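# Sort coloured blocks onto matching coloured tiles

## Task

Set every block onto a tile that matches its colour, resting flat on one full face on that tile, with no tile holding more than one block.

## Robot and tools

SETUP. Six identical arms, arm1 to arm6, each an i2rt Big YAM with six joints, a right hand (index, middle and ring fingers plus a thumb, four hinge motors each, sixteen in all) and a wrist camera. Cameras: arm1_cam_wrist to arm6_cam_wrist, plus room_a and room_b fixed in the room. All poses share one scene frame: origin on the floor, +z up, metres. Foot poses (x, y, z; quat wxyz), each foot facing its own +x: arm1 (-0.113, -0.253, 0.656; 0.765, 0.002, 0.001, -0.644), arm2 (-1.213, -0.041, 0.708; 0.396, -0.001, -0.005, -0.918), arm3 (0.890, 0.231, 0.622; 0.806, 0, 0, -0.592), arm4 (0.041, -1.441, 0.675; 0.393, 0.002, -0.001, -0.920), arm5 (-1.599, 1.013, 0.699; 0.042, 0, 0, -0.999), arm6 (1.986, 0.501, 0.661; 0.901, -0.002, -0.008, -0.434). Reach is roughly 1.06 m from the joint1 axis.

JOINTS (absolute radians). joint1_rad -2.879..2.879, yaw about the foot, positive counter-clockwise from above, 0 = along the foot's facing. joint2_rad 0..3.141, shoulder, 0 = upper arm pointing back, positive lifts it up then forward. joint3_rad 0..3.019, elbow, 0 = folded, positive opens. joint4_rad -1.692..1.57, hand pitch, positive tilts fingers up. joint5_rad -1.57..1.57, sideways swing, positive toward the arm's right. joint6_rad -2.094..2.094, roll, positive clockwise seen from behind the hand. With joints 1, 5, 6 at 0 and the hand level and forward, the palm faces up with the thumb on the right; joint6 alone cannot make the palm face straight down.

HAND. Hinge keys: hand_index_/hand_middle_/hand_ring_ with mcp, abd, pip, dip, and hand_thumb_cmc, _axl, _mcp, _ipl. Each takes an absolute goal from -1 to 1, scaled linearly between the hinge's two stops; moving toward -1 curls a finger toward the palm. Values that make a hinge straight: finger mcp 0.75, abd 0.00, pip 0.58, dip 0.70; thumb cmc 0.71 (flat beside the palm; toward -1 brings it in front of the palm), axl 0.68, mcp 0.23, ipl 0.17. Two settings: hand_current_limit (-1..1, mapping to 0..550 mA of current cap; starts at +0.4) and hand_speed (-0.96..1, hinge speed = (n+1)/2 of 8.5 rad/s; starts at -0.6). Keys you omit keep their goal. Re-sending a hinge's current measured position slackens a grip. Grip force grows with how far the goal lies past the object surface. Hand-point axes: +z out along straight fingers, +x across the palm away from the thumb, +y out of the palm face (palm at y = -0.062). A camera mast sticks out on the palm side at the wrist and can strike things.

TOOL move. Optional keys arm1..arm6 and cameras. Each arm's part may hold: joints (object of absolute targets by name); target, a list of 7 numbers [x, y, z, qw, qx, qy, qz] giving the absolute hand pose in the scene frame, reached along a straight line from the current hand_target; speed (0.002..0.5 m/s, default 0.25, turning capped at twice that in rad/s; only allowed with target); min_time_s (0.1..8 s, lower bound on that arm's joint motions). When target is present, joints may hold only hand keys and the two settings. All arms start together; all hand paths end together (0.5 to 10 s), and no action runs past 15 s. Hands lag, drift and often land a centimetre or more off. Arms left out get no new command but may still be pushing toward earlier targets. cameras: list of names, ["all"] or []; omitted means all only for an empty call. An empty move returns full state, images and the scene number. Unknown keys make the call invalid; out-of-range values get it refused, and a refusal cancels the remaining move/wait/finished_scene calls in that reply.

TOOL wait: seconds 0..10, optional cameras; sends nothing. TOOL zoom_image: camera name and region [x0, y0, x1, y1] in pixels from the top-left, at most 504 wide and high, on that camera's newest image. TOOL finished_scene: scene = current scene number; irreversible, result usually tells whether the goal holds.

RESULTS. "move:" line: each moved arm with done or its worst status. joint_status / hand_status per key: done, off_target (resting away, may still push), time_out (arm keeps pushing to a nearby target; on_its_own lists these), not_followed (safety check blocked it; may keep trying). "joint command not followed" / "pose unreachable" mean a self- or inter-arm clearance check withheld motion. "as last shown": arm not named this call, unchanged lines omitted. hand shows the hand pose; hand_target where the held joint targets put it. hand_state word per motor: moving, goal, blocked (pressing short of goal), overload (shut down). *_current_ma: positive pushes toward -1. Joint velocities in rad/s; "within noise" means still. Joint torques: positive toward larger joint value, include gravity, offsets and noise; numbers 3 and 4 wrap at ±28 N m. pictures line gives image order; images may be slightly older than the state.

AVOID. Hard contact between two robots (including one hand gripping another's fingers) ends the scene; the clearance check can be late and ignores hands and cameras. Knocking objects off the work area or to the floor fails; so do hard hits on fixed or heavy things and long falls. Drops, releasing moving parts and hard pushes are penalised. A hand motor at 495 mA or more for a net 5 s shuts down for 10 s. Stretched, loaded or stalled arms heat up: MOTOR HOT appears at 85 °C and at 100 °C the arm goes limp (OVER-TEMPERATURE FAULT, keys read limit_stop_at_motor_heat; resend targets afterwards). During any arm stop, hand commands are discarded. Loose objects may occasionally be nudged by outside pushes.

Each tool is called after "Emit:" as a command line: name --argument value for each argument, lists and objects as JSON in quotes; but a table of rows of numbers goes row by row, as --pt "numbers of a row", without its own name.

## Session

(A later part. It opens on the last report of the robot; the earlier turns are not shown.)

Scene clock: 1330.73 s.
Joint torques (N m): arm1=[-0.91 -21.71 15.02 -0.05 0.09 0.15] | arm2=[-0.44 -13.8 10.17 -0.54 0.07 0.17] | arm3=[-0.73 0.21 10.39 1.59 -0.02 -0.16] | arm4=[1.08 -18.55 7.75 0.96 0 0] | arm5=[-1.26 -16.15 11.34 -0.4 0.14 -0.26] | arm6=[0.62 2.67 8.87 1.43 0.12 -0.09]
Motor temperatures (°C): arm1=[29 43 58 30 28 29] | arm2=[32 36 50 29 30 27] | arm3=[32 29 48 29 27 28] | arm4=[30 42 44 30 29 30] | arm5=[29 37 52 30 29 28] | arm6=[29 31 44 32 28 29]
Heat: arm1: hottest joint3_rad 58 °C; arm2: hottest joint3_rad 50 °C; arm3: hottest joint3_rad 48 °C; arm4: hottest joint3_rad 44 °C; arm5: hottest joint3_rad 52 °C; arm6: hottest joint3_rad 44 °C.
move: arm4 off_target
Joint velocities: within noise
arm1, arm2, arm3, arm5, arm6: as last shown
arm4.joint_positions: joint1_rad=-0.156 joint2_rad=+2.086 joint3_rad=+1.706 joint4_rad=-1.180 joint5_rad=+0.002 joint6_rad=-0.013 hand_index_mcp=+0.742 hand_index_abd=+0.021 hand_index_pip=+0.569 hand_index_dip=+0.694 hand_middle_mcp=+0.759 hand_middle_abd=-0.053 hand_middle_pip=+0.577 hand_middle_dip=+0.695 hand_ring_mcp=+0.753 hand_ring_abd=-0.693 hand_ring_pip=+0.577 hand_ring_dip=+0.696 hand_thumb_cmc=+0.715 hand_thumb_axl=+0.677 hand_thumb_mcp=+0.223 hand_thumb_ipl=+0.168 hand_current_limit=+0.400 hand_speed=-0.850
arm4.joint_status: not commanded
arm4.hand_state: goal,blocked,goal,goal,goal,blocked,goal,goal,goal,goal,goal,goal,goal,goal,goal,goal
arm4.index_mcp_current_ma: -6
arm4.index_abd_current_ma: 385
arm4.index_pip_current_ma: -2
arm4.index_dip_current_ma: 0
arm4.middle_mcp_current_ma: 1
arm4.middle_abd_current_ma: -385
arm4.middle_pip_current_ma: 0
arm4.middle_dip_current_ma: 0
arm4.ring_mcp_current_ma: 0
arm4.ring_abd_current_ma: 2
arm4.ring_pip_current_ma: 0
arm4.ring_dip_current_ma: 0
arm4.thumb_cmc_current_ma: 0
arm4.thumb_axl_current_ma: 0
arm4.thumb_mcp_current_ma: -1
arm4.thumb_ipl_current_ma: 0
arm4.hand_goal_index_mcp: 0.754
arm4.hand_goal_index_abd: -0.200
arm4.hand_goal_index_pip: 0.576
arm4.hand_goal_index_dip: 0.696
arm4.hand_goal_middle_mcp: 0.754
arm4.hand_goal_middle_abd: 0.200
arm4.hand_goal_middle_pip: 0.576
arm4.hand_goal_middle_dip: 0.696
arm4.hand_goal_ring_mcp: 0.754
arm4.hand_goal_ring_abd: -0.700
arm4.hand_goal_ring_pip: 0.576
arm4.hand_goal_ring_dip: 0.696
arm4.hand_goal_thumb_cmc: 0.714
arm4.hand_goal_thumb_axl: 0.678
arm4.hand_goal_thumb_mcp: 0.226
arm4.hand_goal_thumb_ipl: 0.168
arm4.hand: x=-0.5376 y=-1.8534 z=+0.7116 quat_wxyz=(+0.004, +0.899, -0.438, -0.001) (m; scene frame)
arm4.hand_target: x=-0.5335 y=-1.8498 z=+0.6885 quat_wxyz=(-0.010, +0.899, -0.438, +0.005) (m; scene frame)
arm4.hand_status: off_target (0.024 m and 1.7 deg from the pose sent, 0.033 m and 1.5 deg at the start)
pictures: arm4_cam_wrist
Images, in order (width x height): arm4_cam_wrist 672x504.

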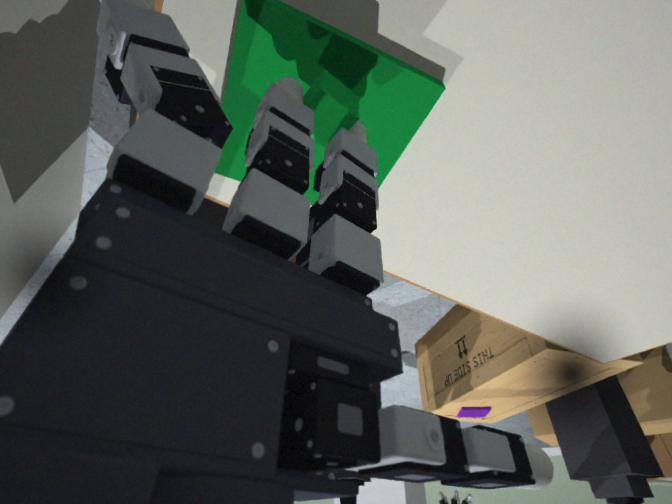

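Emit:
move --arm4 '{"target": [-0.534, -1.85, 0.676, -0.0097, 0.899, -0.438, 0.0053], "speed": 0.05}' --cameras '["arm4_cam_wrist"]'

Emit:
zoom_image --camera "arm4_cam_wrist" --region '[200, 0, 430, 184]'

Scene clock: 1334.10 s.
Joint torques (N m): arm1=[-0.91 -21.71 15.02 -0.05 0.09 0.15] | arm2=[-0.56 -14.04 10.09 -0.47 0.08 0.17] | arm3=[-0.62 0.21 10.4 1.59 -0.02 -0.16] | arm4=[1.08 -18.96 7.69 0.98 0.01 0.01] | arm5=[-1.26 -16.15 11.33 -0.39 0.14 -0.26] | arm6=[0.67 2.73 8.88 1.43 0.12 -0.09]
Motor temperatures (°C): arm1=[29 43 58 30 28 29] | arm2=[32 36 50 29 30 27] | arm3=[32 29 48 29 27 28] | arm4=[30 42 44 30 29 30] | arm5=[29 37 52 30 29 28] | arm6=[29 31 44 32 28 29]
Heat: arm1: hottest joint3_rad 58 °C; arm2: hottest joint3_rad 50 °C; arm3: hottest joint3_rad 48 °C; arm4: hottest joint3_rad 44 °C; arm5: hottest joint3_rad 52 °C; arm6: hottest joint3_rad 44 °C.
move: arm4 off_target
Joint velocities: within noise
arm1, arm2, arm5: as last shown
arm3.joint_positions: joint1_rad=-0.825 joint2_rad=+0.614 joint3_rad=+1.440 joint4_rad=-1.414 joint5_rad=-0.055 joint6_rad=+1.012 hand_index_mcp=+0.755 hand_index_abd=+0.000 hand_index_pip=+0.577 hand_index_dip=+0.696 hand_middle_mcp=+0.754 hand_middle_abd=+0.000 hand_middle_pip=+0.577 hand_middle_dip=+0.696 hand_ring_mcp=+0.754 hand_ring_abd=+0.000 hand_ring_pip=+0.577 hand_ring_dip=+0.696 hand_thumb_cmc=+0.715 hand_thumb_axl=+0.677 hand_thumb_mcp=+0.226 hand_thumb_ipl=+0.168 hand_current_limit=+0.400 hand_speed=-0.600
arm3.joint_status: not commanded
arm3.hand_state: goal,goal,goal,goal,goal,goal,goal,goal,goal,goal,goal,goal,goal,goal,goal,goal
arm3.index_mcp_current_ma: 3
arm3.index_abd_current_ma: 0
arm3.index_pip_current_ma: 3
arm3.index_dip_current_ma: 0
arm3.middle_mcp_current_ma: 2
arm3.middle_abd_current_ma: 0
arm3.middle_pip_current_ma: 3
arm3.middle_dip_current_ma: 0
arm3.ring_mcp_current_ma: 2
arm3.ring_abd_current_ma: 0
arm3.ring_pip_current_ma: 3
arm3.ring_dip_current_ma: 0
arm3.thumb_cmc_current_ma: 3
arm3.thumb_axl_current_ma: -4
arm3.thumb_mcp_current_ma: -2
arm3.thumb_ipl_current_ma: -2
arm3.hand_goal_index_mcp: 0.754
arm3.hand_goal_index_abd: 0.000
arm3.hand_goal_index_pip: 0.576
arm3.hand_goal_index_dip: 0.696
arm3.hand_goal_middle_mcp: 0.754
arm3.hand_goal_middle_abd: 0.000
arm3.hand_goal_middle_pip: 0.576
arm3.hand_goal_middle_dip: 0.696
arm3.hand_goal_ring_mcp: 0.754
arm3.hand_goal_ring_abd: 0.000
arm3.hand_goal_ring_pip: 0.576
arm3.hand_goal_ring_dip: 0.696
arm3.hand_goal_thumb_cmc: 0.714
arm3.hand_goal_thumb_axl: 0.678
arm3.hand_goal_thumb_mcp: 0.226
arm3.hand_goal_thumb_ipl: 0.168
arm3.hand: x=+0.7086 y=+0.0649 z=+1.1889 quat_wxyz=(+0.451, +0.644, -0.602, +0.139) (m; scene frame)
arm3.hand_target: x=+0.7101 y=+0.0676 z=+1.1978 quat_wxyz=(+0.460, +0.640, -0.599, +0.141) (m; scene frame)
arm3.hand_status: not commanded
arm4.joint_positions: joint1_rad=-0.156 joint2_rad=+2.101 joint3_rad=+1.695 joint4_rad=-1.155 joint5_rad=+0.002 joint6_rad=-0.013 hand_index_mcp=+0.742 hand_index_abd=+0.021 hand_index_pip=+0.569 hand_index_dip=+0.694 hand_middle_mcp=+0.759 hand_middle_abd=-0.053 hand_middle_pip=+0.577 hand_middle_dip=+0.695 hand_ring_mcp=+0.753 hand_ring_abd=-0.693 hand_ring_pip=+0.577 hand_ring_dip=+0.696 hand_thumb_cmc=+0.715 hand_thumb_axl=+0.677 hand_thumb_mcp=+0.223 hand_thumb_ipl=+0.168 hand_current_limit=+0.400 hand_speed=-0.850
arm4.joint_status: not commanded
arm4.hand_state: goal,blocked,goal,goal,goal,blocked,goal,goal,goal,goal,goal,goal,goal,goal,goal,goal
arm4.index_mcp_current_ma: -6
arm4.index_abd_current_ma: 385
arm4.index_pip_current_ma: -2
arm4.index_dip_current_ma: 0
arm4.middle_mcp_current_ma: 1
arm4.middle_abd_current_ma: -385
arm4.middle_pip_current_ma: 0
arm4.middle_dip_current_ma: 0
arm4.ring_mcp_current_ma: 0
arm4.ring_abd_current_ma: 2
arm4.ring_pip_current_ma: 0
arm4.ring_dip_current_ma: 0
arm4.thumb_cmc_current_ma: 0
arm4.thumb_axl_current_ma: 0
arm4.thumb_mcp_current_ma: -1
arm4.thumb_ipl_current_ma: 0
arm4.hand_goal_index_mcp: 0.754
arm4.hand_goal_index_abd: -0.200
arm4.hand_goal_index_pip: 0.576
arm4.hand_goal_index_dip: 0.696
arm4.hand_goal_middle_mcp: 0.754
arm4.hand_goal_middle_abd: 0.200
arm4.hand_goal_middle_pip: 0.576
arm4.hand_goal_middle_dip: 0.696
arm4.hand_goal_ring_mcp: 0.754
arm4.hand_goal_ring_abd: -0.700
arm4.hand_goal_ring_pip: 0.576
arm4.hand_goal_ring_dip: 0.696
arm4.hand_goal_thumb_cmc: 0.714
arm4.hand_goal_thumb_axl: 0.678
arm4.hand_goal_thumb_mcp: 0.226
arm4.hand_goal_thumb_ipl: 0.168
arm4.hand: x=-0.5377 y=-1.8535 z=+0.6989 quat_wxyz=(+0.004, +0.899, -0.438, -0.001) (m; scene frame)
arm4.hand_target: x=-0.5335 y=-1.8498 z=+0.6764 quat_wxyz=(-0.010, +0.899, -0.438, +0.005) (m; scene frame)
arm4.hand_status: off_target (0.023 m and 1.7 deg from the pose sent, 0.036 m and 1.7 deg at the start)
arm6.joint_positions: joint1_rad=+0.669 joint2_rad=+0.623 joint3_rad=+1.484 joint4_rad=-1.349 joint5_rad=+0.057 joint6_rad=+1.147 hand_index_mcp=+0.754 hand_index_abd=+0.000 hand_index_pip=+0.577 hand_index_dip=+0.696 hand_middle_mcp=+0.754 hand_middle_abd=+0.000 hand_middle_pip=+0.577 hand_middle_dip=+0.696 hand_ring_mcp=+0.754 hand_ring_abd=+0.001 hand_ring_pip=+0.577 hand_ring_dip=+0.696 hand_thumb_cmc=+0.714 hand_thumb_axl=+0.677 hand_thumb_mcp=+0.226 hand_thumb_ipl=+0.168 hand_current_limit=+0.400 hand_speed=-0.600
arm6.joint_status: not commanded
arm6.hand_state: goal,goal,goal,goal,goal,goal,goal,goal,goal,goal,goal,goal,goal,goal,goal,goal
arm6.index_mcp_current_ma: 0
arm6.index_abd_current_ma: 0
arm6.index_pip_current_ma: 0
arm6.index_dip_current_ma: 0
arm6.middle_mcp_current_ma: 0
arm6.middle_abd_current_ma: 0
arm6.middle_pip_current_ma: 0
arm6.middle_dip_current_ma: 0
arm6.ring_mcp_current_ma: 0
arm6.ring_abd_current_ma: 0
arm6.ring_pip_current_ma: 0
arm6.ring_dip_current_ma: 0
arm6.thumb_cmc_current_ma: 0
arm6.thumb_axl_current_ma: 0
arm6.thumb_mcp_current_ma: 0
arm6.thumb_ipl_current_ma: 0
arm6.hand_goal_index_mcp: 0.754
arm6.hand_goal_index_abd: 0.000
arm6.hand_goal_index_pip: 0.576
arm6.hand_goal_index_dip: 0.696
arm6.hand_goal_middle_mcp: 0.754
arm6.hand_goal_middle_abd: 0.000
arm6.hand_goal_middle_pip: 0.576
arm6.hand_goal_middle_dip: 0.696
arm6.hand_goal_ring_mcp: 0.754
arm6.hand_goal_ring_abd: 0.000
arm6.hand_goal_ring_pip: 0.576
arm6.hand_goal_ring_dip: 0.696
arm6.hand_goal_thumb_cmc: 0.714
arm6.hand_goal_thumb_axl: 0.678
arm6.hand_goal_thumb_mcp: 0.226
arm6.hand_goal_thumb_ipl: 0.168
arm6.hand: x=+2.1751 y=+0.3624 z=+1.2605 quat_wxyz=(+0.193, +0.850, +0.071, +0.485) (m; scene frame)
arm6.hand_target: x=+2.1715 y=+0.3634 z=+1.2737 quat_wxyz=(+0.197, +0.842, +0.070, +0.498) (m; scene frame)
arm6.hand_status: not commanded
pictures: arm4_cam_wrist
Images, in order (width x height): arm4_cam_wrist 672x504.

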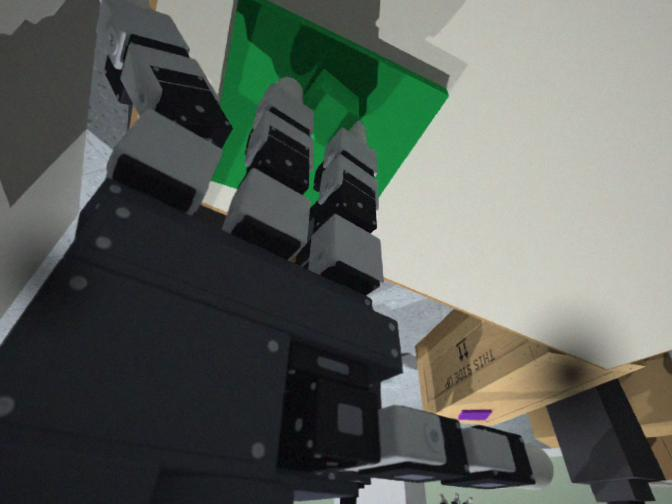

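Scaled by 2.191 from the camera's 672x504 image, which has a finer 960x720 frame.

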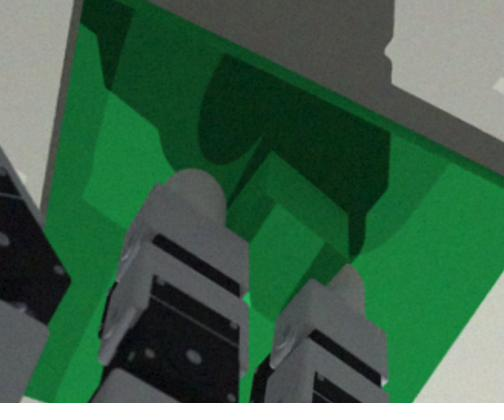

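Emit:
move --arm4 '{"target": [-0.534, -1.85, 0.666, -0.0097, 0.899, -0.438, 0.0053], "speed": 0.05}' --cameras '["arm4_cam_wrist"]'

Emit:
zoom_image --camera "arm4_cam_wrist" --region '[200, 0, 430, 184]'

Scene clock: 1337.40 s.
Joint torques (N m): arm1=[-0.91 -21.71 15.02 -0.05 0.09 0.14] | arm2=[-0.56 -14.15 10.22 -0.54 0.07 0.19] | arm3=[-0.67 0.26 10.39 1.58 -0.02 -0.16] | arm4=[0.97 -17.73 7.32 1.09 -0.02 0] | arm5=[-1.32 -16.15 11.34 -0.4 0.14 -0.27] | arm6=[0.62 2.73 8.87 1.43 0.12 -0.09]
Motor temperatures (°C): arm1=[29 43 58 30 28 29] | arm2=[32 36 50 29 30 27] | arm3=[32 29 48 29 27 28] | arm4=[30 42 43 30 29 30] | arm5=[29 37 52 30 29 28] | arm6=[29 31 44 32 28 29]
Heat: arm1: hottest joint3_rad 58 °C; arm2: hottest joint3_rad 50 °C; arm3: hottest joint3_rad 48 °C; arm4: hottest joint3_rad 43 °C; arm5: hottest joint3_rad 52 °C; arm6: hottest joint3_rad 44 °C.
move: arm4 off_target
Joint velocities: within noise
arm1, arm2, arm3, arm5, arm6: as last shown
arm4.joint_positions: joint1_rad=-0.156 joint2_rad=+2.103 joint3_rad=+1.689 joint4_rad=-1.136 joint5_rad=+0.002 joint6_rad=-0.013 hand_index_mcp=+0.742 hand_index_abd=+0.020 hand_index_pip=+0.569 hand_index_dip=+0.694 hand_middle_mcp=+0.761 hand_middle_abd=-0.053 hand_middle_pip=+0.578 hand_middle_dip=+0.695 hand_ring_mcp=+0.753 hand_ring_abd=-0.693 hand_ring_pip=+0.577 hand_ring_dip=+0.696 hand_thumb_cmc=+0.715 hand_thumb_axl=+0.677 hand_thumb_mcp=+0.223 hand_thumb_ipl=+0.168 hand_current_limit=+0.400 hand_speed=-0.850
arm4.joint_status: not commanded
arm4.hand_state: goal,blocked,goal,goal,goal,blocked,goal,goal,goal,goal,goal,goal,goal,goal,goal,goal
arm4.index_mcp_current_ma: -6
arm4.index_abd_current_ma: 385
arm4.index_pip_current_ma: -2
arm4.index_dip_current_ma: 0
arm4.middle_mcp_current_ma: 2
arm4.middle_abd_current_ma: -385
arm4.middle_pip_current_ma: 0
arm4.middle_dip_current_ma: 0
arm4.ring_mcp_current_ma: 0
arm4.ring_abd_current_ma: 2
arm4.ring_pip_current_ma: 0
arm4.ring_dip_current_ma: 0
arm4.thumb_cmc_current_ma: 0
arm4.thumb_axl_current_ma: 0
arm4.thumb_mcp_current_ma: -1
arm4.thumb_ipl_current_ma: 0
arm4.hand_goal_index_mcp: 0.754
arm4.hand_goal_index_abd: -0.200
arm4.hand_goal_index_pip: 0.576
arm4.hand_goal_index_dip: 0.696
arm4.hand_goal_middle_mcp: 0.754
arm4.hand_goal_middle_abd: 0.200
arm4.hand_goal_middle_pip: 0.576
arm4.hand_goal_middle_dip: 0.696
arm4.hand_goal_ring_mcp: 0.754
arm4.hand_goal_ring_abd: -0.700
arm4.hand_goal_ring_pip: 0.576
arm4.hand_goal_ring_dip: 0.696
arm4.hand_goal_thumb_cmc: 0.714
arm4.hand_goal_thumb_axl: 0.678
arm4.hand_goal_thumb_mcp: 0.226
arm4.hand_goal_thumb_ipl: 0.168
arm4.hand: x=-0.5395 y=-1.8547 z=+0.6966 quat_wxyz=(+0.008, +0.899, -0.438, -0.003) (m; scene frame)
arm4.hand_target: x=-0.5332 y=-1.8495 z=+0.6668 quat_wxyz=(-0.010, +0.899, -0.438, +0.005) (m; scene frame)
arm4.hand_status: off_target (0.031 m and 2.3 deg from the pose sent, 0.033 m and 1.7 deg at the start)
pictures: arm4_cam_wrist
Images, in order (width x height): arm4_cam_wrist 672x504.

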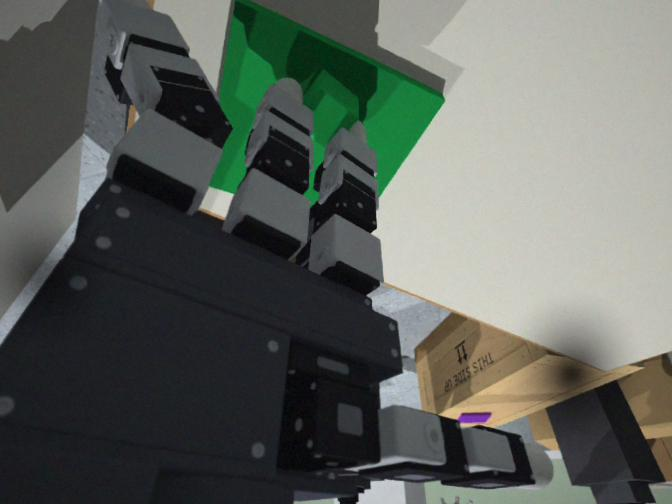

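Scaled by 2.191 from the camera's 672x504 image, which has a finer 960x720 frame.

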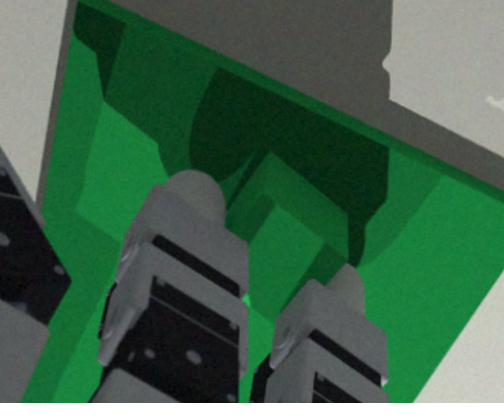

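Emit:
move --arm4 '{"target": [-0.534, -1.85, 0.68, -0.0097, 0.899, -0.438, 0.0053], "speed": 0.05}'

Emit:
move --arm4 '{"joints": {"hand_index_abd": 0.13, "hand_middle_abd": -0.15}}'

Emit:
move --arm4 '{"joints": {"hand_index_abd": 0.3, "hand_middle_abd": -0.32}}' --cameras '["arm4_cam_wrist"]'

Emit:
zoom_image --camera "arm4_cam_wrist" --region '[200, 0, 430, 184]'

Scene clock: 1343.37 s.
Joint torques (N m): arm1=[-0.85 -21.71 15.02 -0.05 0.08 0.15] | arm2=[-0.38 -13.68 10.14 -0.54 0.06 0.17] | arm3=[-0.62 0.21 10.37 1.58 -0.02 -0.16] | arm4=[1.08 -18.96 8.61 0.06 -0.02 0.01] | arm5=[-1.32 -16.15 11.36 -0.39 0.14 -0.27] | arm6=[0.62 2.73 8.88 1.44 0.13 -0.09]
Motor temperatures (°C): arm1=[29 43 58 30 28 29] | arm2=[32 36 50 29 30 27] | arm3=[32 29 48 29 27 28] | arm4=[30 43 43 30 29 30] | arm5=[29 37 52 30 29 28] | arm6=[29 31 44 32 28 29]
Heat: arm1: hottest joint3_rad 58 °C; arm2: hottest joint3_rad 50 °C; arm3: hottest joint3_rad 48 °C; arm4: hottest joint2_rad 43 °C; arm5: hottest joint3_rad 52 °C; arm6: hottest joint3_rad 44 °C.
move: arm4 off_target
Joint velocities: within noise
arm1, arm2, arm3, arm5, arm6: as last shown
arm4.joint_positions: joint1_rad=-0.156 joint2_rad=+2.103 joint3_rad=+1.689 joint4_rad=-1.144 joint5_rad=+0.002 joint6_rad=-0.013 hand_index_mcp=+0.742 hand_index_abd=+0.020 hand_index_pip=+0.569 hand_index_dip=+0.694 hand_middle_mcp=+0.760 hand_middle_abd=-0.053 hand_middle_pip=+0.578 hand_middle_dip=+0.695 hand_ring_mcp=+0.753 hand_ring_abd=-0.693 hand_ring_pip=+0.577 hand_ring_dip=+0.696 hand_thumb_cmc=+0.715 hand_thumb_axl=+0.677 hand_thumb_mcp=+0.223 hand_thumb_ipl=+0.168 hand_current_limit=+0.400 hand_speed=-0.850
arm4.joint_status: not commanded
arm4.hand_state: goal,blocked,goal,goal,goal,blocked,goal,goal,goal,goal,goal,goal,goal,goal,goal,goal
arm4.index_mcp_current_ma: -6
arm4.index_abd_current_ma: 385
arm4.index_pip_current_ma: -2
arm4.index_dip_current_ma: 0
arm4.middle_mcp_current_ma: 2
arm4.middle_abd_current_ma: -385
arm4.middle_pip_current_ma: 0
arm4.middle_dip_current_ma: 0
arm4.ring_mcp_current_ma: 0
arm4.ring_abd_current_ma: 2
arm4.ring_pip_current_ma: 0
arm4.ring_dip_current_ma: 0
arm4.thumb_cmc_current_ma: 0
arm4.thumb_axl_current_ma: 0
arm4.thumb_mcp_current_ma: -1
arm4.thumb_ipl_current_ma: 0
arm4.hand_goal_index_mcp: 0.754
arm4.hand_goal_index_abd: -0.200
arm4.hand_goal_index_pip: 0.576
arm4.hand_goal_index_dip: 0.696
arm4.hand_goal_middle_mcp: 0.754
arm4.hand_goal_middle_abd: 0.200
arm4.hand_goal_middle_pip: 0.576
arm4.hand_goal_middle_dip: 0.696
arm4.hand_goal_ring_mcp: 0.754
arm4.hand_goal_ring_abd: -0.700
arm4.hand_goal_ring_pip: 0.576
arm4.hand_goal_ring_dip: 0.696
arm4.hand_goal_thumb_cmc: 0.714
arm4.hand_goal_thumb_axl: 0.678
arm4.hand_goal_thumb_mcp: 0.226
arm4.hand_goal_thumb_ipl: 0.168
arm4.hand: x=-0.5380 y=-1.8536 z=+0.6960 quat_wxyz=(+0.005, +0.899, -0.438, -0.002) (m; scene frame)
arm4.hand_target: x=-0.5337 y=-1.8500 z=+0.6803 quat_wxyz=(-0.010, +0.899, -0.438, +0.005) (m; scene frame)
arm4.hand_status: off_target (0.017 m and 1.9 deg from the pose sent, 0.018 m and 2.3 deg at the start)
pictures: none

Scene clock: 1344.23 s.
Joint torques (N m): arm1=[-0.85 -21.66 15.02 -0.05 0.09 0.14] | arm2=[-0.62 -14.1 10.11 -0.47 0.08 0.17] | arm3=[-0.67 0.15 10.4 1.59 -0.02 -0.16] | arm4=[1.08 -19.02 8.62 0.23 -0.1 0.02] | arm5=[-1.26 -16.15 11.34 -0.39 0.14 -0.27] | arm6=[0.62 2.73 8.88 1.43 0.12 -0.09]
Motor temperatures (°C): arm1=[29 43 58 30 28 29] | arm2=[32 36 50 29 30 27] | arm3=[32 29 48 29 27 28] | arm4=[30 43 43 30 29 30] | arm5=[29 37 52 30 29 28] | arm6=[29 31 44 32 28 29]
Heat: arm1: hottest joint3_rad 58 °C; arm2: hottest joint3_rad 50 °C; arm3: hottest joint3_rad 48 °C; arm4: hottest joint2_rad 43 °C; arm5: hottest joint3_rad 52 °C; arm6: hottest joint3_rad 44 °C.
move: arm4 off_target
Joint velocities: within noise
arm1, arm2, arm3, arm6: as last shown
arm4.joint_positions: joint1_rad=-0.156 joint2_rad=+2.103 joint3_rad=+1.689 joint4_rad=-1.147 joint5_rad=+0.005 joint6_rad=-0.013 hand_index_mcp=+0.748 hand_index_abd=+0.126 hand_index_pip=+0.572 hand_index_dip=+0.694 hand_middle_mcp=+0.755 hand_middle_abd=-0.124 hand_middle_pip=+0.577 hand_middle_dip=+0.695 hand_ring_mcp=+0.753 hand_ring_abd=-0.693 hand_ring_pip=+0.577 hand_ring_dip=+0.696 hand_thumb_cmc=+0.715 hand_thumb_axl=+0.677 hand_thumb_mcp=+0.223 hand_thumb_ipl=+0.168 hand_current_limit=+0.400 hand_speed=-0.850
arm4.joint_status: hand_middle_abd off_target (ended at -0.124, target -0.150); the others done
arm4.hand_state: goal,goal,goal,goal,goal,blocked,goal,goal,goal,goal,goal,goal,goal,goal,goal,goal
arm4.index_mcp_current_ma: -2
arm4.index_abd_current_ma: -1
arm4.index_pip_current_ma: -1
arm4.index_dip_current_ma: 0
arm4.middle_mcp_current_ma: 0
arm4.middle_abd_current_ma: 15
arm4.middle_pip_current_ma: 0
arm4.middle_dip_current_ma: 0
arm4.ring_mcp_current_ma: 0
arm4.ring_abd_current_ma: 2
arm4.ring_pip_current_ma: 0
arm4.ring_dip_current_ma: 0
arm4.thumb_cmc_current_ma: 0
arm4.thumb_axl_current_ma: 0
arm4.thumb_mcp_current_ma: -1
arm4.thumb_ipl_current_ma: 0
arm4.hand_goal_index_mcp: 0.754
arm4.hand_goal_index_abd: 0.130
arm4.hand_goal_index_pip: 0.576
arm4.hand_goal_index_dip: 0.696
arm4.hand_goal_middle_mcp: 0.754
arm4.hand_goal_middle_abd: -0.150
arm4.hand_goal_middle_pip: 0.576
arm4.hand_goal_middle_dip: 0.696
arm4.hand_goal_ring_mcp: 0.754
arm4.hand_goal_ring_abd: -0.700
arm4.hand_goal_ring_pip: 0.576
arm4.hand_goal_ring_dip: 0.696
arm4.hand_goal_thumb_cmc: 0.714
arm4.hand_goal_thumb_axl: 0.678
arm4.hand_goal_thumb_mcp: 0.226
arm4.hand_goal_thumb_ipl: 0.168
arm4.hand: x=-0.5377 y=-1.8528 z=+0.6957 quat_wxyz=(+0.003, +0.899, -0.438, -0.002) (m; scene frame)
arm4.hand_target: x=-0.5338 y=-1.8500 z=+0.6803 quat_wxyz=(-0.010, +0.899, -0.438, +0.005) (m; scene frame)
arm4.hand_status: not commanded
arm5.joint_positions: joint1_rad=-0.287 joint2_rad=+1.761 joint3_rad=+1.445 joint4_rad=-1.289 joint5_rad=+0.000 joint6_rad=-0.037 hand_index_mcp=+0.754 hand_index_abd=+0.293 hand_index_pip=+0.577 hand_index_dip=+0.695 hand_middle_mcp=+0.754 hand_middle_abd=-0.294 hand_middle_pip=+0.578 hand_middle_dip=+0.696 hand_ring_mcp=+0.754 hand_ring_abd=-0.691 hand_ring_pip=+0.577 hand_ring_dip=+0.696 hand_thumb_cmc=+0.715 hand_thumb_axl=+0.677 hand_thumb_mcp=+0.223 hand_thumb_ipl=+0.168 hand_current_limit=+0.400 hand_speed=-0.850
arm5.joint_status: not commanded
arm5.hand_state: goal,goal,goal,goal,goal,goal,goal,goal,goal,goal,goal,goal,goal,goal,goal,goal
arm5.index_mcp_current_ma: 0
arm5.index_abd_current_ma: -16
arm5.index_pip_current_ma: 1
arm5.index_dip_current_ma: -2
arm5.middle_mcp_current_ma: 0
arm5.middle_abd_current_ma: 15
arm5.middle_pip_current_ma: 5
arm5.middle_dip_current_ma: 0
arm5.ring_mcp_current_ma: 0
arm5.ring_abd_current_ma: 23
arm5.ring_pip_current_ma: 1
arm5.ring_dip_current_ma: 0
arm5.thumb_cmc_current_ma: 3
arm5.thumb_axl_current_ma: -2
arm5.thumb_mcp_current_ma: -10
arm5.thumb_ipl_current_ma: -1
arm5.hand_goal_index_mcp: 0.754
arm5.hand_goal_index_abd: 0.300
arm5.hand_goal_index_pip: 0.576
arm5.hand_goal_index_dip: 0.696
arm5.hand_goal_middle_mcp: 0.754
arm5.hand_goal_middle_abd: -0.300
arm5.hand_goal_middle_pip: 0.576
arm5.hand_goal_middle_dip: 0.696
arm5.hand_goal_ring_mcp: 0.754
arm5.hand_goal_ring_abd: -0.700
arm5.hand_goal_ring_pip: 0.576
arm5.hand_goal_ring_dip: 0.696
arm5.hand_goal_thumb_cmc: 0.714
arm5.hand_goal_thumb_axl: 0.678
arm5.hand_goal_thumb_mcp: 0.226
arm5.hand_goal_thumb_ipl: 0.168
arm5.hand: x=-2.1827 y=+1.1543 z=+0.8193 quat_wxyz=(-0.011, +0.646, -0.763, +0.014) (m; scene frame)
arm5.hand_target: x=-2.1931 y=+1.1639 z=+0.8400 quat_wxyz=(+0.000, +0.646, -0.763, +0.000) (m; scene frame)
arm5.hand_status: not commanded
pictures: none

Scene clock: 1344.93 s.
Joint torques (N m): arm1=[-0.91 -21.71 15.04 -0.05 0.09 0.15] | arm2=[-0.73 -13.98 10.13 -0.49 0.07 0.16] | arm3=[-0.62 0.21 10.4 1.59 -0.02 -0.16] | arm4=[1.08 -19.14 8.47 0.24 -0.03 0] | arm5=[-1.26 -16.09 11.33 -0.39 0.14 -0.26] | arm6=[0.62 2.73 8.88 1.43 0.12 -0.08]
Motor temperatures (°C): arm1=[29 43 58 30 28 29] | arm2=[32 36 50 29 30 27] | arm3=[32 29 48 29 27 28] | arm4=[30 43 43 30 29 30] | arm5=[29 37 52 30 29 28] | arm6=[29 31 44 32 28 29]
Heat: arm1: hottest joint3_rad 58 °C; arm2: hottest joint3_rad 50 °C; arm3: hottest joint3_rad 48 °C; arm4: hottest joint2_rad 43 °C; arm5: hottest joint3_rad 52 °C; arm6: hottest joint3_rad 44 °C.
move: arm4 done
Joint velocities: within noise
arm1, arm3, arm5, arm6: as last shown
arm2.joint_positions: joint1_rad=-0.379 joint2_rad=+1.845 joint3_rad=+1.479 joint4_rad=-1.234 joint5_rad=+0.008 joint6_rad=+0.020 hand_index_mcp=+0.754 hand_index_abd=+0.314 hand_index_pip=+0.578 hand_index_dip=+0.699 hand_middle_mcp=+0.751 hand_middle_abd=-0.314 hand_middle_pip=+0.574 hand_middle_dip=+0.695 hand_ring_mcp=+0.754 hand_ring_abd=-0.692 hand_ring_pip=+0.577 hand_ring_dip=+0.696 hand_thumb_cmc=+0.715 hand_thumb_axl=+0.677 hand_thumb_mcp=+0.222 hand_thumb_ipl=+0.168 hand_current_limit=+0.400 hand_speed=-0.850
arm2.joint_status: not commanded
arm2.hand_state: goal,goal,goal,goal,goal,goal,goal,goal,goal,goal,goal,goal,goal,goal,goal,goal
arm2.index_mcp_current_ma: 0
arm2.index_abd_current_ma: -1
arm2.index_pip_current_ma: 0
arm2.index_dip_current_ma: 0
arm2.middle_mcp_current_ma: 0
arm2.middle_abd_current_ma: 1
arm2.middle_pip_current_ma: 0
arm2.middle_dip_current_ma: 0
arm2.ring_mcp_current_ma: 0
arm2.ring_abd_current_ma: 1
arm2.ring_pip_current_ma: 0
arm2.ring_dip_current_ma: 0
arm2.thumb_cmc_current_ma: 0
arm2.thumb_axl_current_ma: 0
arm2.thumb_mcp_current_ma: -1
arm2.thumb_ipl_current_ma: 0
arm2.hand_goal_index_mcp: 0.754
arm2.hand_goal_index_abd: 0.320
arm2.hand_goal_index_pip: 0.576
arm2.hand_goal_index_dip: 0.696
arm2.hand_goal_middle_mcp: 0.754
arm2.hand_goal_middle_abd: -0.320
arm2.hand_goal_middle_pip: 0.576
arm2.hand_goal_middle_dip: 0.696
arm2.hand_goal_ring_mcp: 0.754
arm2.hand_goal_ring_abd: -0.700
arm2.hand_goal_ring_pip: 0.576
arm2.hand_goal_ring_dip: 0.696
arm2.hand_goal_thumb_cmc: 0.714
arm2.hand_goal_thumb_axl: 0.678
arm2.hand_goal_thumb_mcp: 0.226
arm2.hand_goal_thumb_ipl: 0.168
arm2.hand: x=-1.7897 y=-0.2798 z=+0.7995 quat_wxyz=(-0.011, +0.838, -0.546, +0.008) (m; scene frame)
arm2.hand_target: x=-1.7989 y=-0.2906 z=+0.8202 quat_wxyz=(+0.004, +0.837, -0.547, -0.001) (m; scene frame)
arm2.hand_status: not commanded
arm4.joint_positions: joint1_rad=-0.156 joint2_rad=+2.103 joint3_rad=+1.689 joint4_rad=-1.147 joint5_rad=+0.003 joint6_rad=-0.013 hand_index_mcp=+0.749 hand_index_abd=+0.295 hand_index_pip=+0.572 hand_index_dip=+0.694 hand_middle_mcp=+0.750 hand_middle_abd=-0.313 hand_middle_pip=+0.575 hand_middle_dip=+0.695 hand_ring_mcp=+0.753 hand_ring_abd=-0.693 hand_ring_pip=+0.577 hand_ring_dip=+0.696 hand_thumb_cmc=+0.715 hand_thumb_axl=+0.677 hand_thumb_mcp=+0.223 hand_thumb_ipl=+0.168 hand_current_limit=+0.400 hand_speed=-0.850
arm4.joint_status: all done
arm4.hand_state: goal,goal,goal,goal,goal,goal,goal,goal,goal,goal,goal,goal,goal,goal,goal,goal
arm4.index_mcp_current_ma: -2
arm4.index_abd_current_ma: -1
arm4.index_pip_current_ma: -1
arm4.index_dip_current_ma: 0
arm4.middle_mcp_current_ma: -1
arm4.middle_abd_current_ma: 2
arm4.middle_pip_current_ma: 0
arm4.middle_dip_current_ma: 0
arm4.ring_mcp_current_ma: 0
arm4.ring_abd_current_ma: 2
arm4.ring_pip_current_ma: 0
arm4.ring_dip_current_ma: 0
arm4.thumb_cmc_current_ma: 0
arm4.thumb_axl_current_ma: 0
arm4.thumb_mcp_current_ma: -1
arm4.thumb_ipl_current_ma: 0
arm4.hand_goal_index_mcp: 0.754
arm4.hand_goal_index_abd: 0.300
arm4.hand_goal_index_pip: 0.576
arm4.hand_goal_index_dip: 0.696
arm4.hand_goal_middle_mcp: 0.754
arm4.hand_goal_middle_abd: -0.320
arm4.hand_goal_middle_pip: 0.576
arm4.hand_goal_middle_dip: 0.696
arm4.hand_goal_ring_mcp: 0.754
arm4.hand_goal_ring_abd: -0.700
arm4.hand_goal_ring_pip: 0.576
arm4.hand_goal_ring_dip: 0.696
arm4.hand_goal_thumb_cmc: 0.714
arm4.hand_goal_thumb_axl: 0.678
arm4.hand_goal_thumb_mcp: 0.226
arm4.hand_goal_thumb_ipl: 0.168
arm4.hand: x=-0.5374 y=-1.8530 z=+0.6957 quat_wxyz=(+0.003, +0.899, -0.438, -0.001) (m; scene frame)
arm4.hand_target: x=-0.5338 y=-1.8500 z=+0.6803 quat_wxyz=(-0.010, +0.899, -0.438, +0.005) (m; scene frame)
arm4.hand_status: not commanded
pictures: arm4_cam_wrist
Images, in order (width x height): arm4_cam_wrist 672x504.

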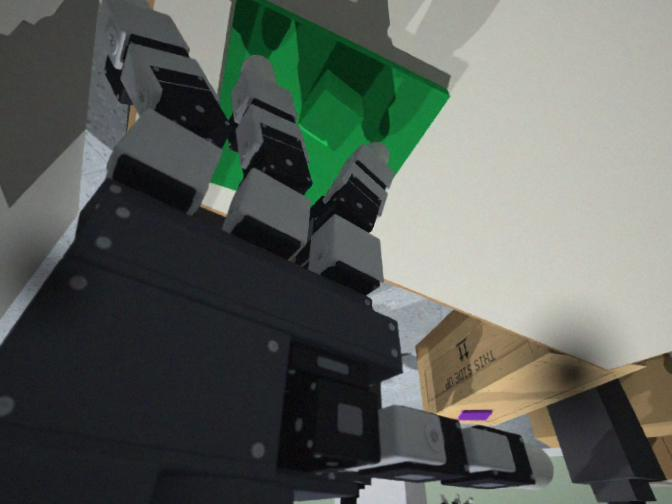

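Scaled by 2.191 from the camera's 672x504 image, which has a finer 960x720 frame.

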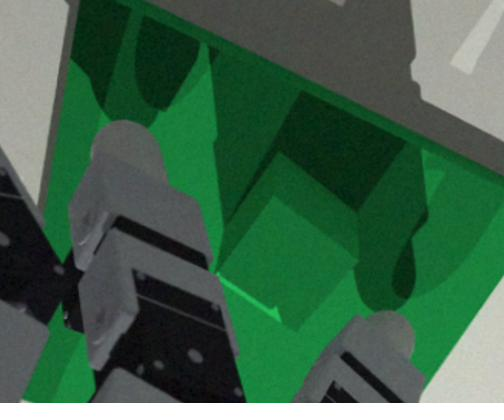

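Released and flat. Lift up.

Emit:
move --arm4 '{"target": [-0.534, -1.85, 0.87, -0.0097, 0.899, -0.438, 0.0053], "speed": 0.15}' --cameras '["arm4_cam_wrist", "room_a", "room_b", "arm5_cam_wrist", "arm1_cam_wrist"]'

Emit:
zoom_image --camera "room_a" --region '[240, 90, 460, 250]'

Emit:
zoom_image --camera "room_b" --region '[290, 200, 540, 370]'

Emit:
zoom_image --camera "room_b" --region '[40, 300, 360, 480]'

Emit:
zoom_image --camera "room_a" --region '[400, 120, 620, 280]'

Scene clock: 1351.53 s.
Joint torques (N m): arm1=[-0.91 -21.71 15.02 -0.05 0.09 0.15] | arm2=[-0.26 -13.86 10.09 -0.5 0.04 0.19] | arm3=[-0.67 0.26 10.39 1.59 -0.02 -0.16] | arm4=[1.2 -20.54 13.9 0.01 -0.04 0.03] | arm5=[-1.32 -16.15 11.34 -0.39 0.14 -0.27] | arm6=[0.62 2.73 8.87 1.43 0.12 -0.08]
Motor temperatures (°C): arm1=[29 43 58 30 28 29] | arm2=[32 36 50 29 30 27] | arm3=[32 29 48 29 27 28] | arm4=[30 43 43 30 29 30] | arm5=[29 37 53 30 29 28] | arm6=[29 31 44 32 28 29]
Heat: arm1: hottest joint3_rad 58 °C; arm2: hottest joint3_rad 50 °C; arm3: hottest joint3_rad 48 °C; arm4: hottest joint2_rad 43 °C; arm5: hottest joint3_rad 53 °C; arm6: hottest joint3_rad 44 °C.
move: arm4 off_target
Joint velocities: within noise
arm1, arm2, arm3, arm5, arm6: as last shown
arm4.joint_positions: joint1_rad=-0.156 joint2_rad=+2.004 joint3_rad=+1.950 joint4_rad=-1.580 joint5_rad=+0.003 joint6_rad=-0.013 hand_index_mcp=+0.749 hand_index_abd=+0.295 hand_index_pip=+0.572 hand_index_dip=+0.694 hand_middle_mcp=+0.750 hand_middle_abd=-0.313 hand_middle_pip=+0.575 hand_middle_dip=+0.695 hand_ring_mcp=+0.753 hand_ring_abd=-0.693 hand_ring_pip=+0.577 hand_ring_dip=+0.696 hand_thumb_cmc=+0.715 hand_thumb_axl=+0.677 hand_thumb_mcp=+0.223 hand_thumb_ipl=+0.168 hand_current_limit=+0.400 hand_speed=-0.850
arm4.joint_status: not commanded
arm4.hand_state: goal,goal,goal,goal,goal,goal,goal,goal,goal,goal,goal,goal,goal,goal,goal,goal
arm4.index_mcp_current_ma: -1
arm4.index_abd_current_ma: -1
arm4.index_pip_current_ma: -1
arm4.index_dip_current_ma: 0
arm4.middle_mcp_current_ma: -1
arm4.middle_abd_current_ma: 2
arm4.middle_pip_current_ma: 0
arm4.middle_dip_current_ma: 0
arm4.ring_mcp_current_ma: 0
arm4.ring_abd_current_ma: 2
arm4.ring_pip_current_ma: 0
arm4.ring_dip_current_ma: 0
arm4.thumb_cmc_current_ma: 0
arm4.thumb_axl_current_ma: 0
arm4.thumb_mcp_current_ma: -1
arm4.thumb_ipl_current_ma: 0
arm4.hand_goal_index_mcp: 0.754
arm4.hand_goal_index_abd: 0.300
arm4.hand_goal_index_pip: 0.576
arm4.hand_goal_index_dip: 0.696
arm4.hand_goal_middle_mcp: 0.754
arm4.hand_goal_middle_abd: -0.320
arm4.hand_goal_middle_pip: 0.576
arm4.hand_goal_middle_dip: 0.696
arm4.hand_goal_ring_mcp: 0.754
arm4.hand_goal_ring_abd: -0.700
arm4.hand_goal_ring_pip: 0.576
arm4.hand_goal_ring_dip: 0.696
arm4.hand_goal_thumb_cmc: 0.714
arm4.hand_goal_thumb_axl: 0.678
arm4.hand_goal_thumb_mcp: 0.226
arm4.hand_goal_thumb_ipl: 0.168
arm4.hand: x=-0.5249 y=-1.8428 z=+0.8465 quat_wxyz=(-0.029, +0.898, -0.438, +0.015) (m; scene frame)
arm4.hand_target: x=-0.5331 y=-1.8495 z=+0.8700 quat_wxyz=(-0.010, +0.899, -0.438, +0.005) (m; scene frame)
arm4.hand_status: off_target (0.026 m and 2.5 deg from the pose sent, 0.174 m and 1.7 deg at the start)
pictures: arm1_cam_wrist, arm4_cam_wrist, arm5_cam_wrist, room_a, room_b
Images, in order (width x height): arm1_cam_wrist 672x504, arm4_cam_wrist 672x504, arm5_cam_wrist 672x504, room_a 672x504, room_b 672x504.

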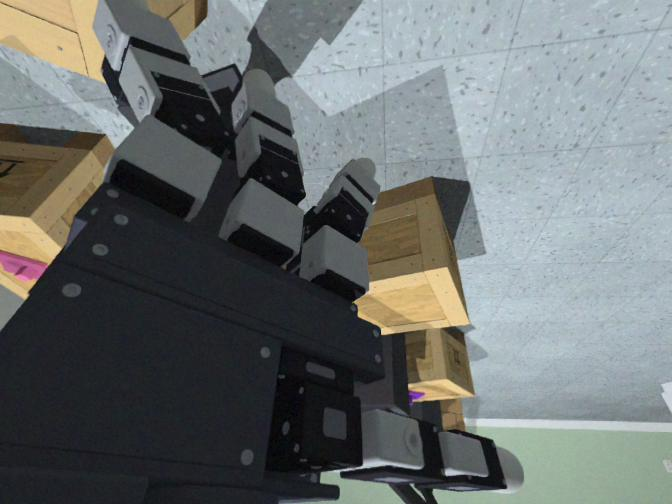

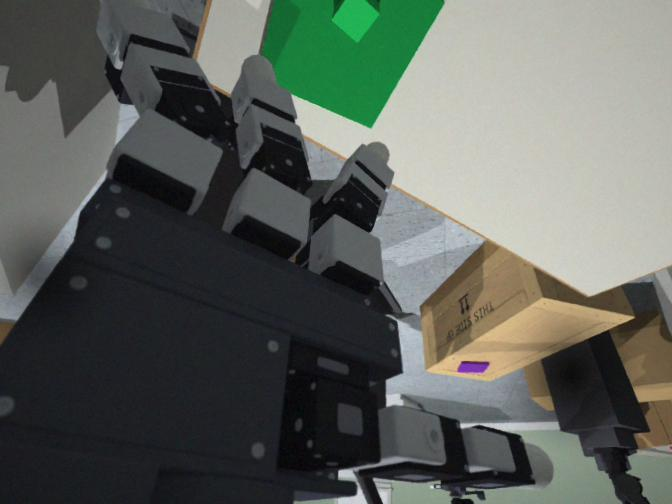

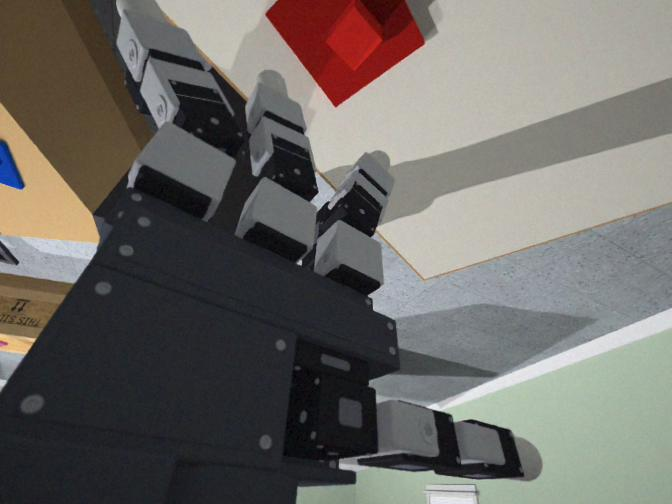

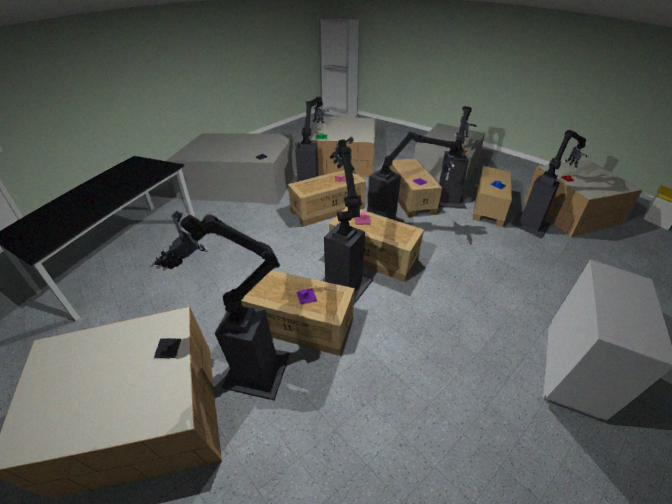

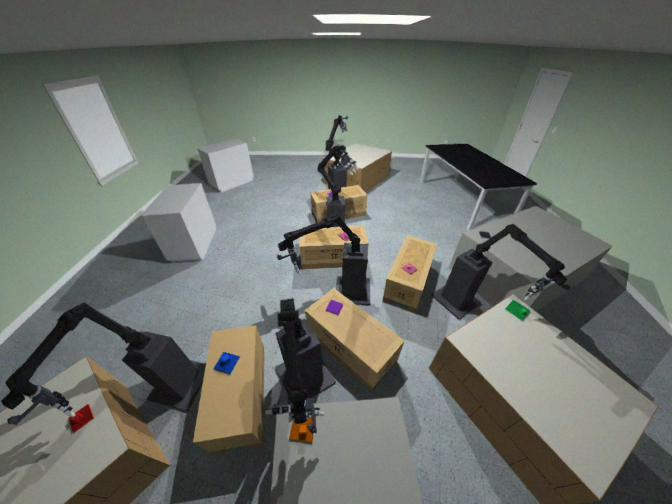

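Scaled by 2.291 from the camera's 672x504 image, which has a finer 960x720 frame.

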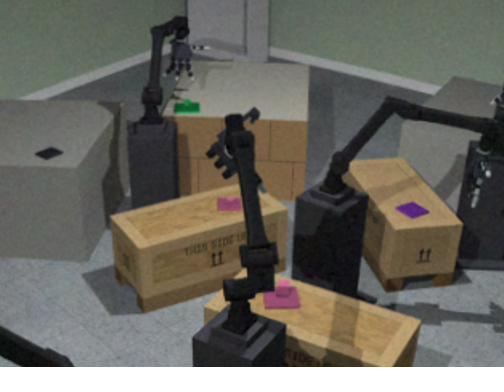

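Scaled by 2.016 from the camera's 672x504 image, which has a finer 960x720 frame.

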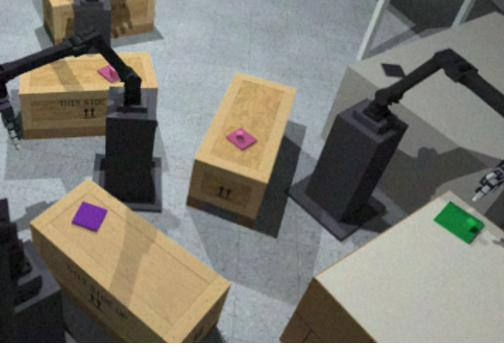

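Scaled by 1.575 from the camera's 672x504 image, which has a finer 960x720 frame.

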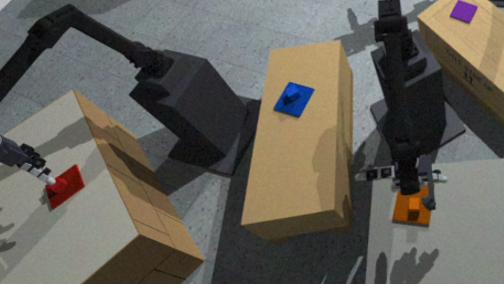

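Scaled by 2.291 from the camera's 672x504 image, which has a finer 960x720 frame.

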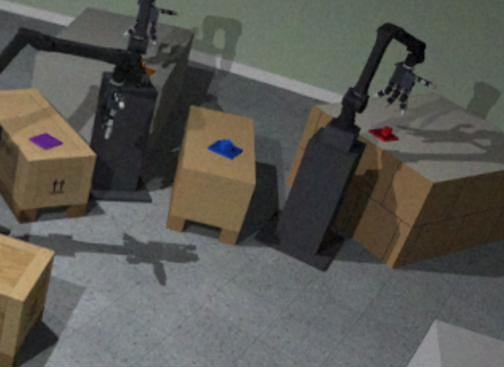

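Emit:
zoom_image --camera "room_a" --region '[260, 260, 360, 340]'

Emit:
zoom_image --camera "room_a" --region '[300, 120, 400, 240]'

Emit:
zoom_image --camera "room_b" --region '[190, 330, 340, 450]'

Emit:
zoom_image --camera "arm4_cam_wrist" --region '[240, 0, 460, 140]'

Scaled by 5.040 from the camera's 672x504 image, which has a finer 960x720 frame.

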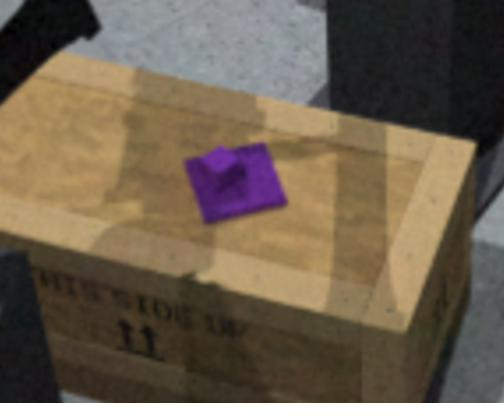

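Scaled by 4.200 from the camera's 672x504 image, which has a finer 960x720 frame.

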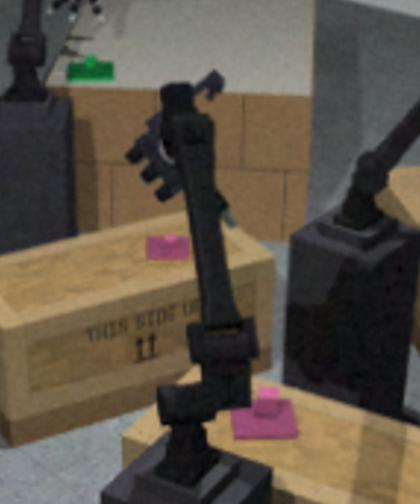

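Scaled by 3.360 from the camera's 672x504 image, which has a finer 960x720 frame.

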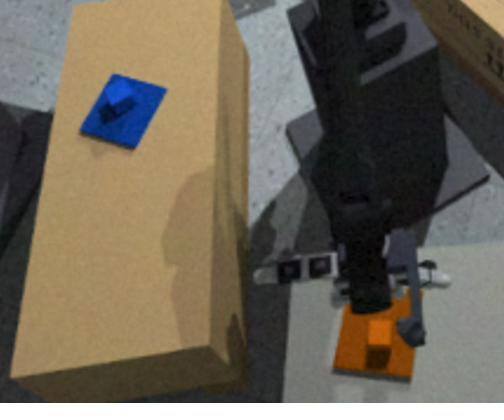

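Scaled by 2.291 from the camera's 672x504 image, which has a finer 960x720 frame.

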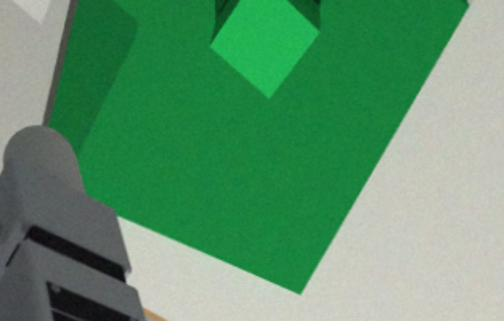

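Emit:
finished_scene --scene 2

The scene is finished: the task was done.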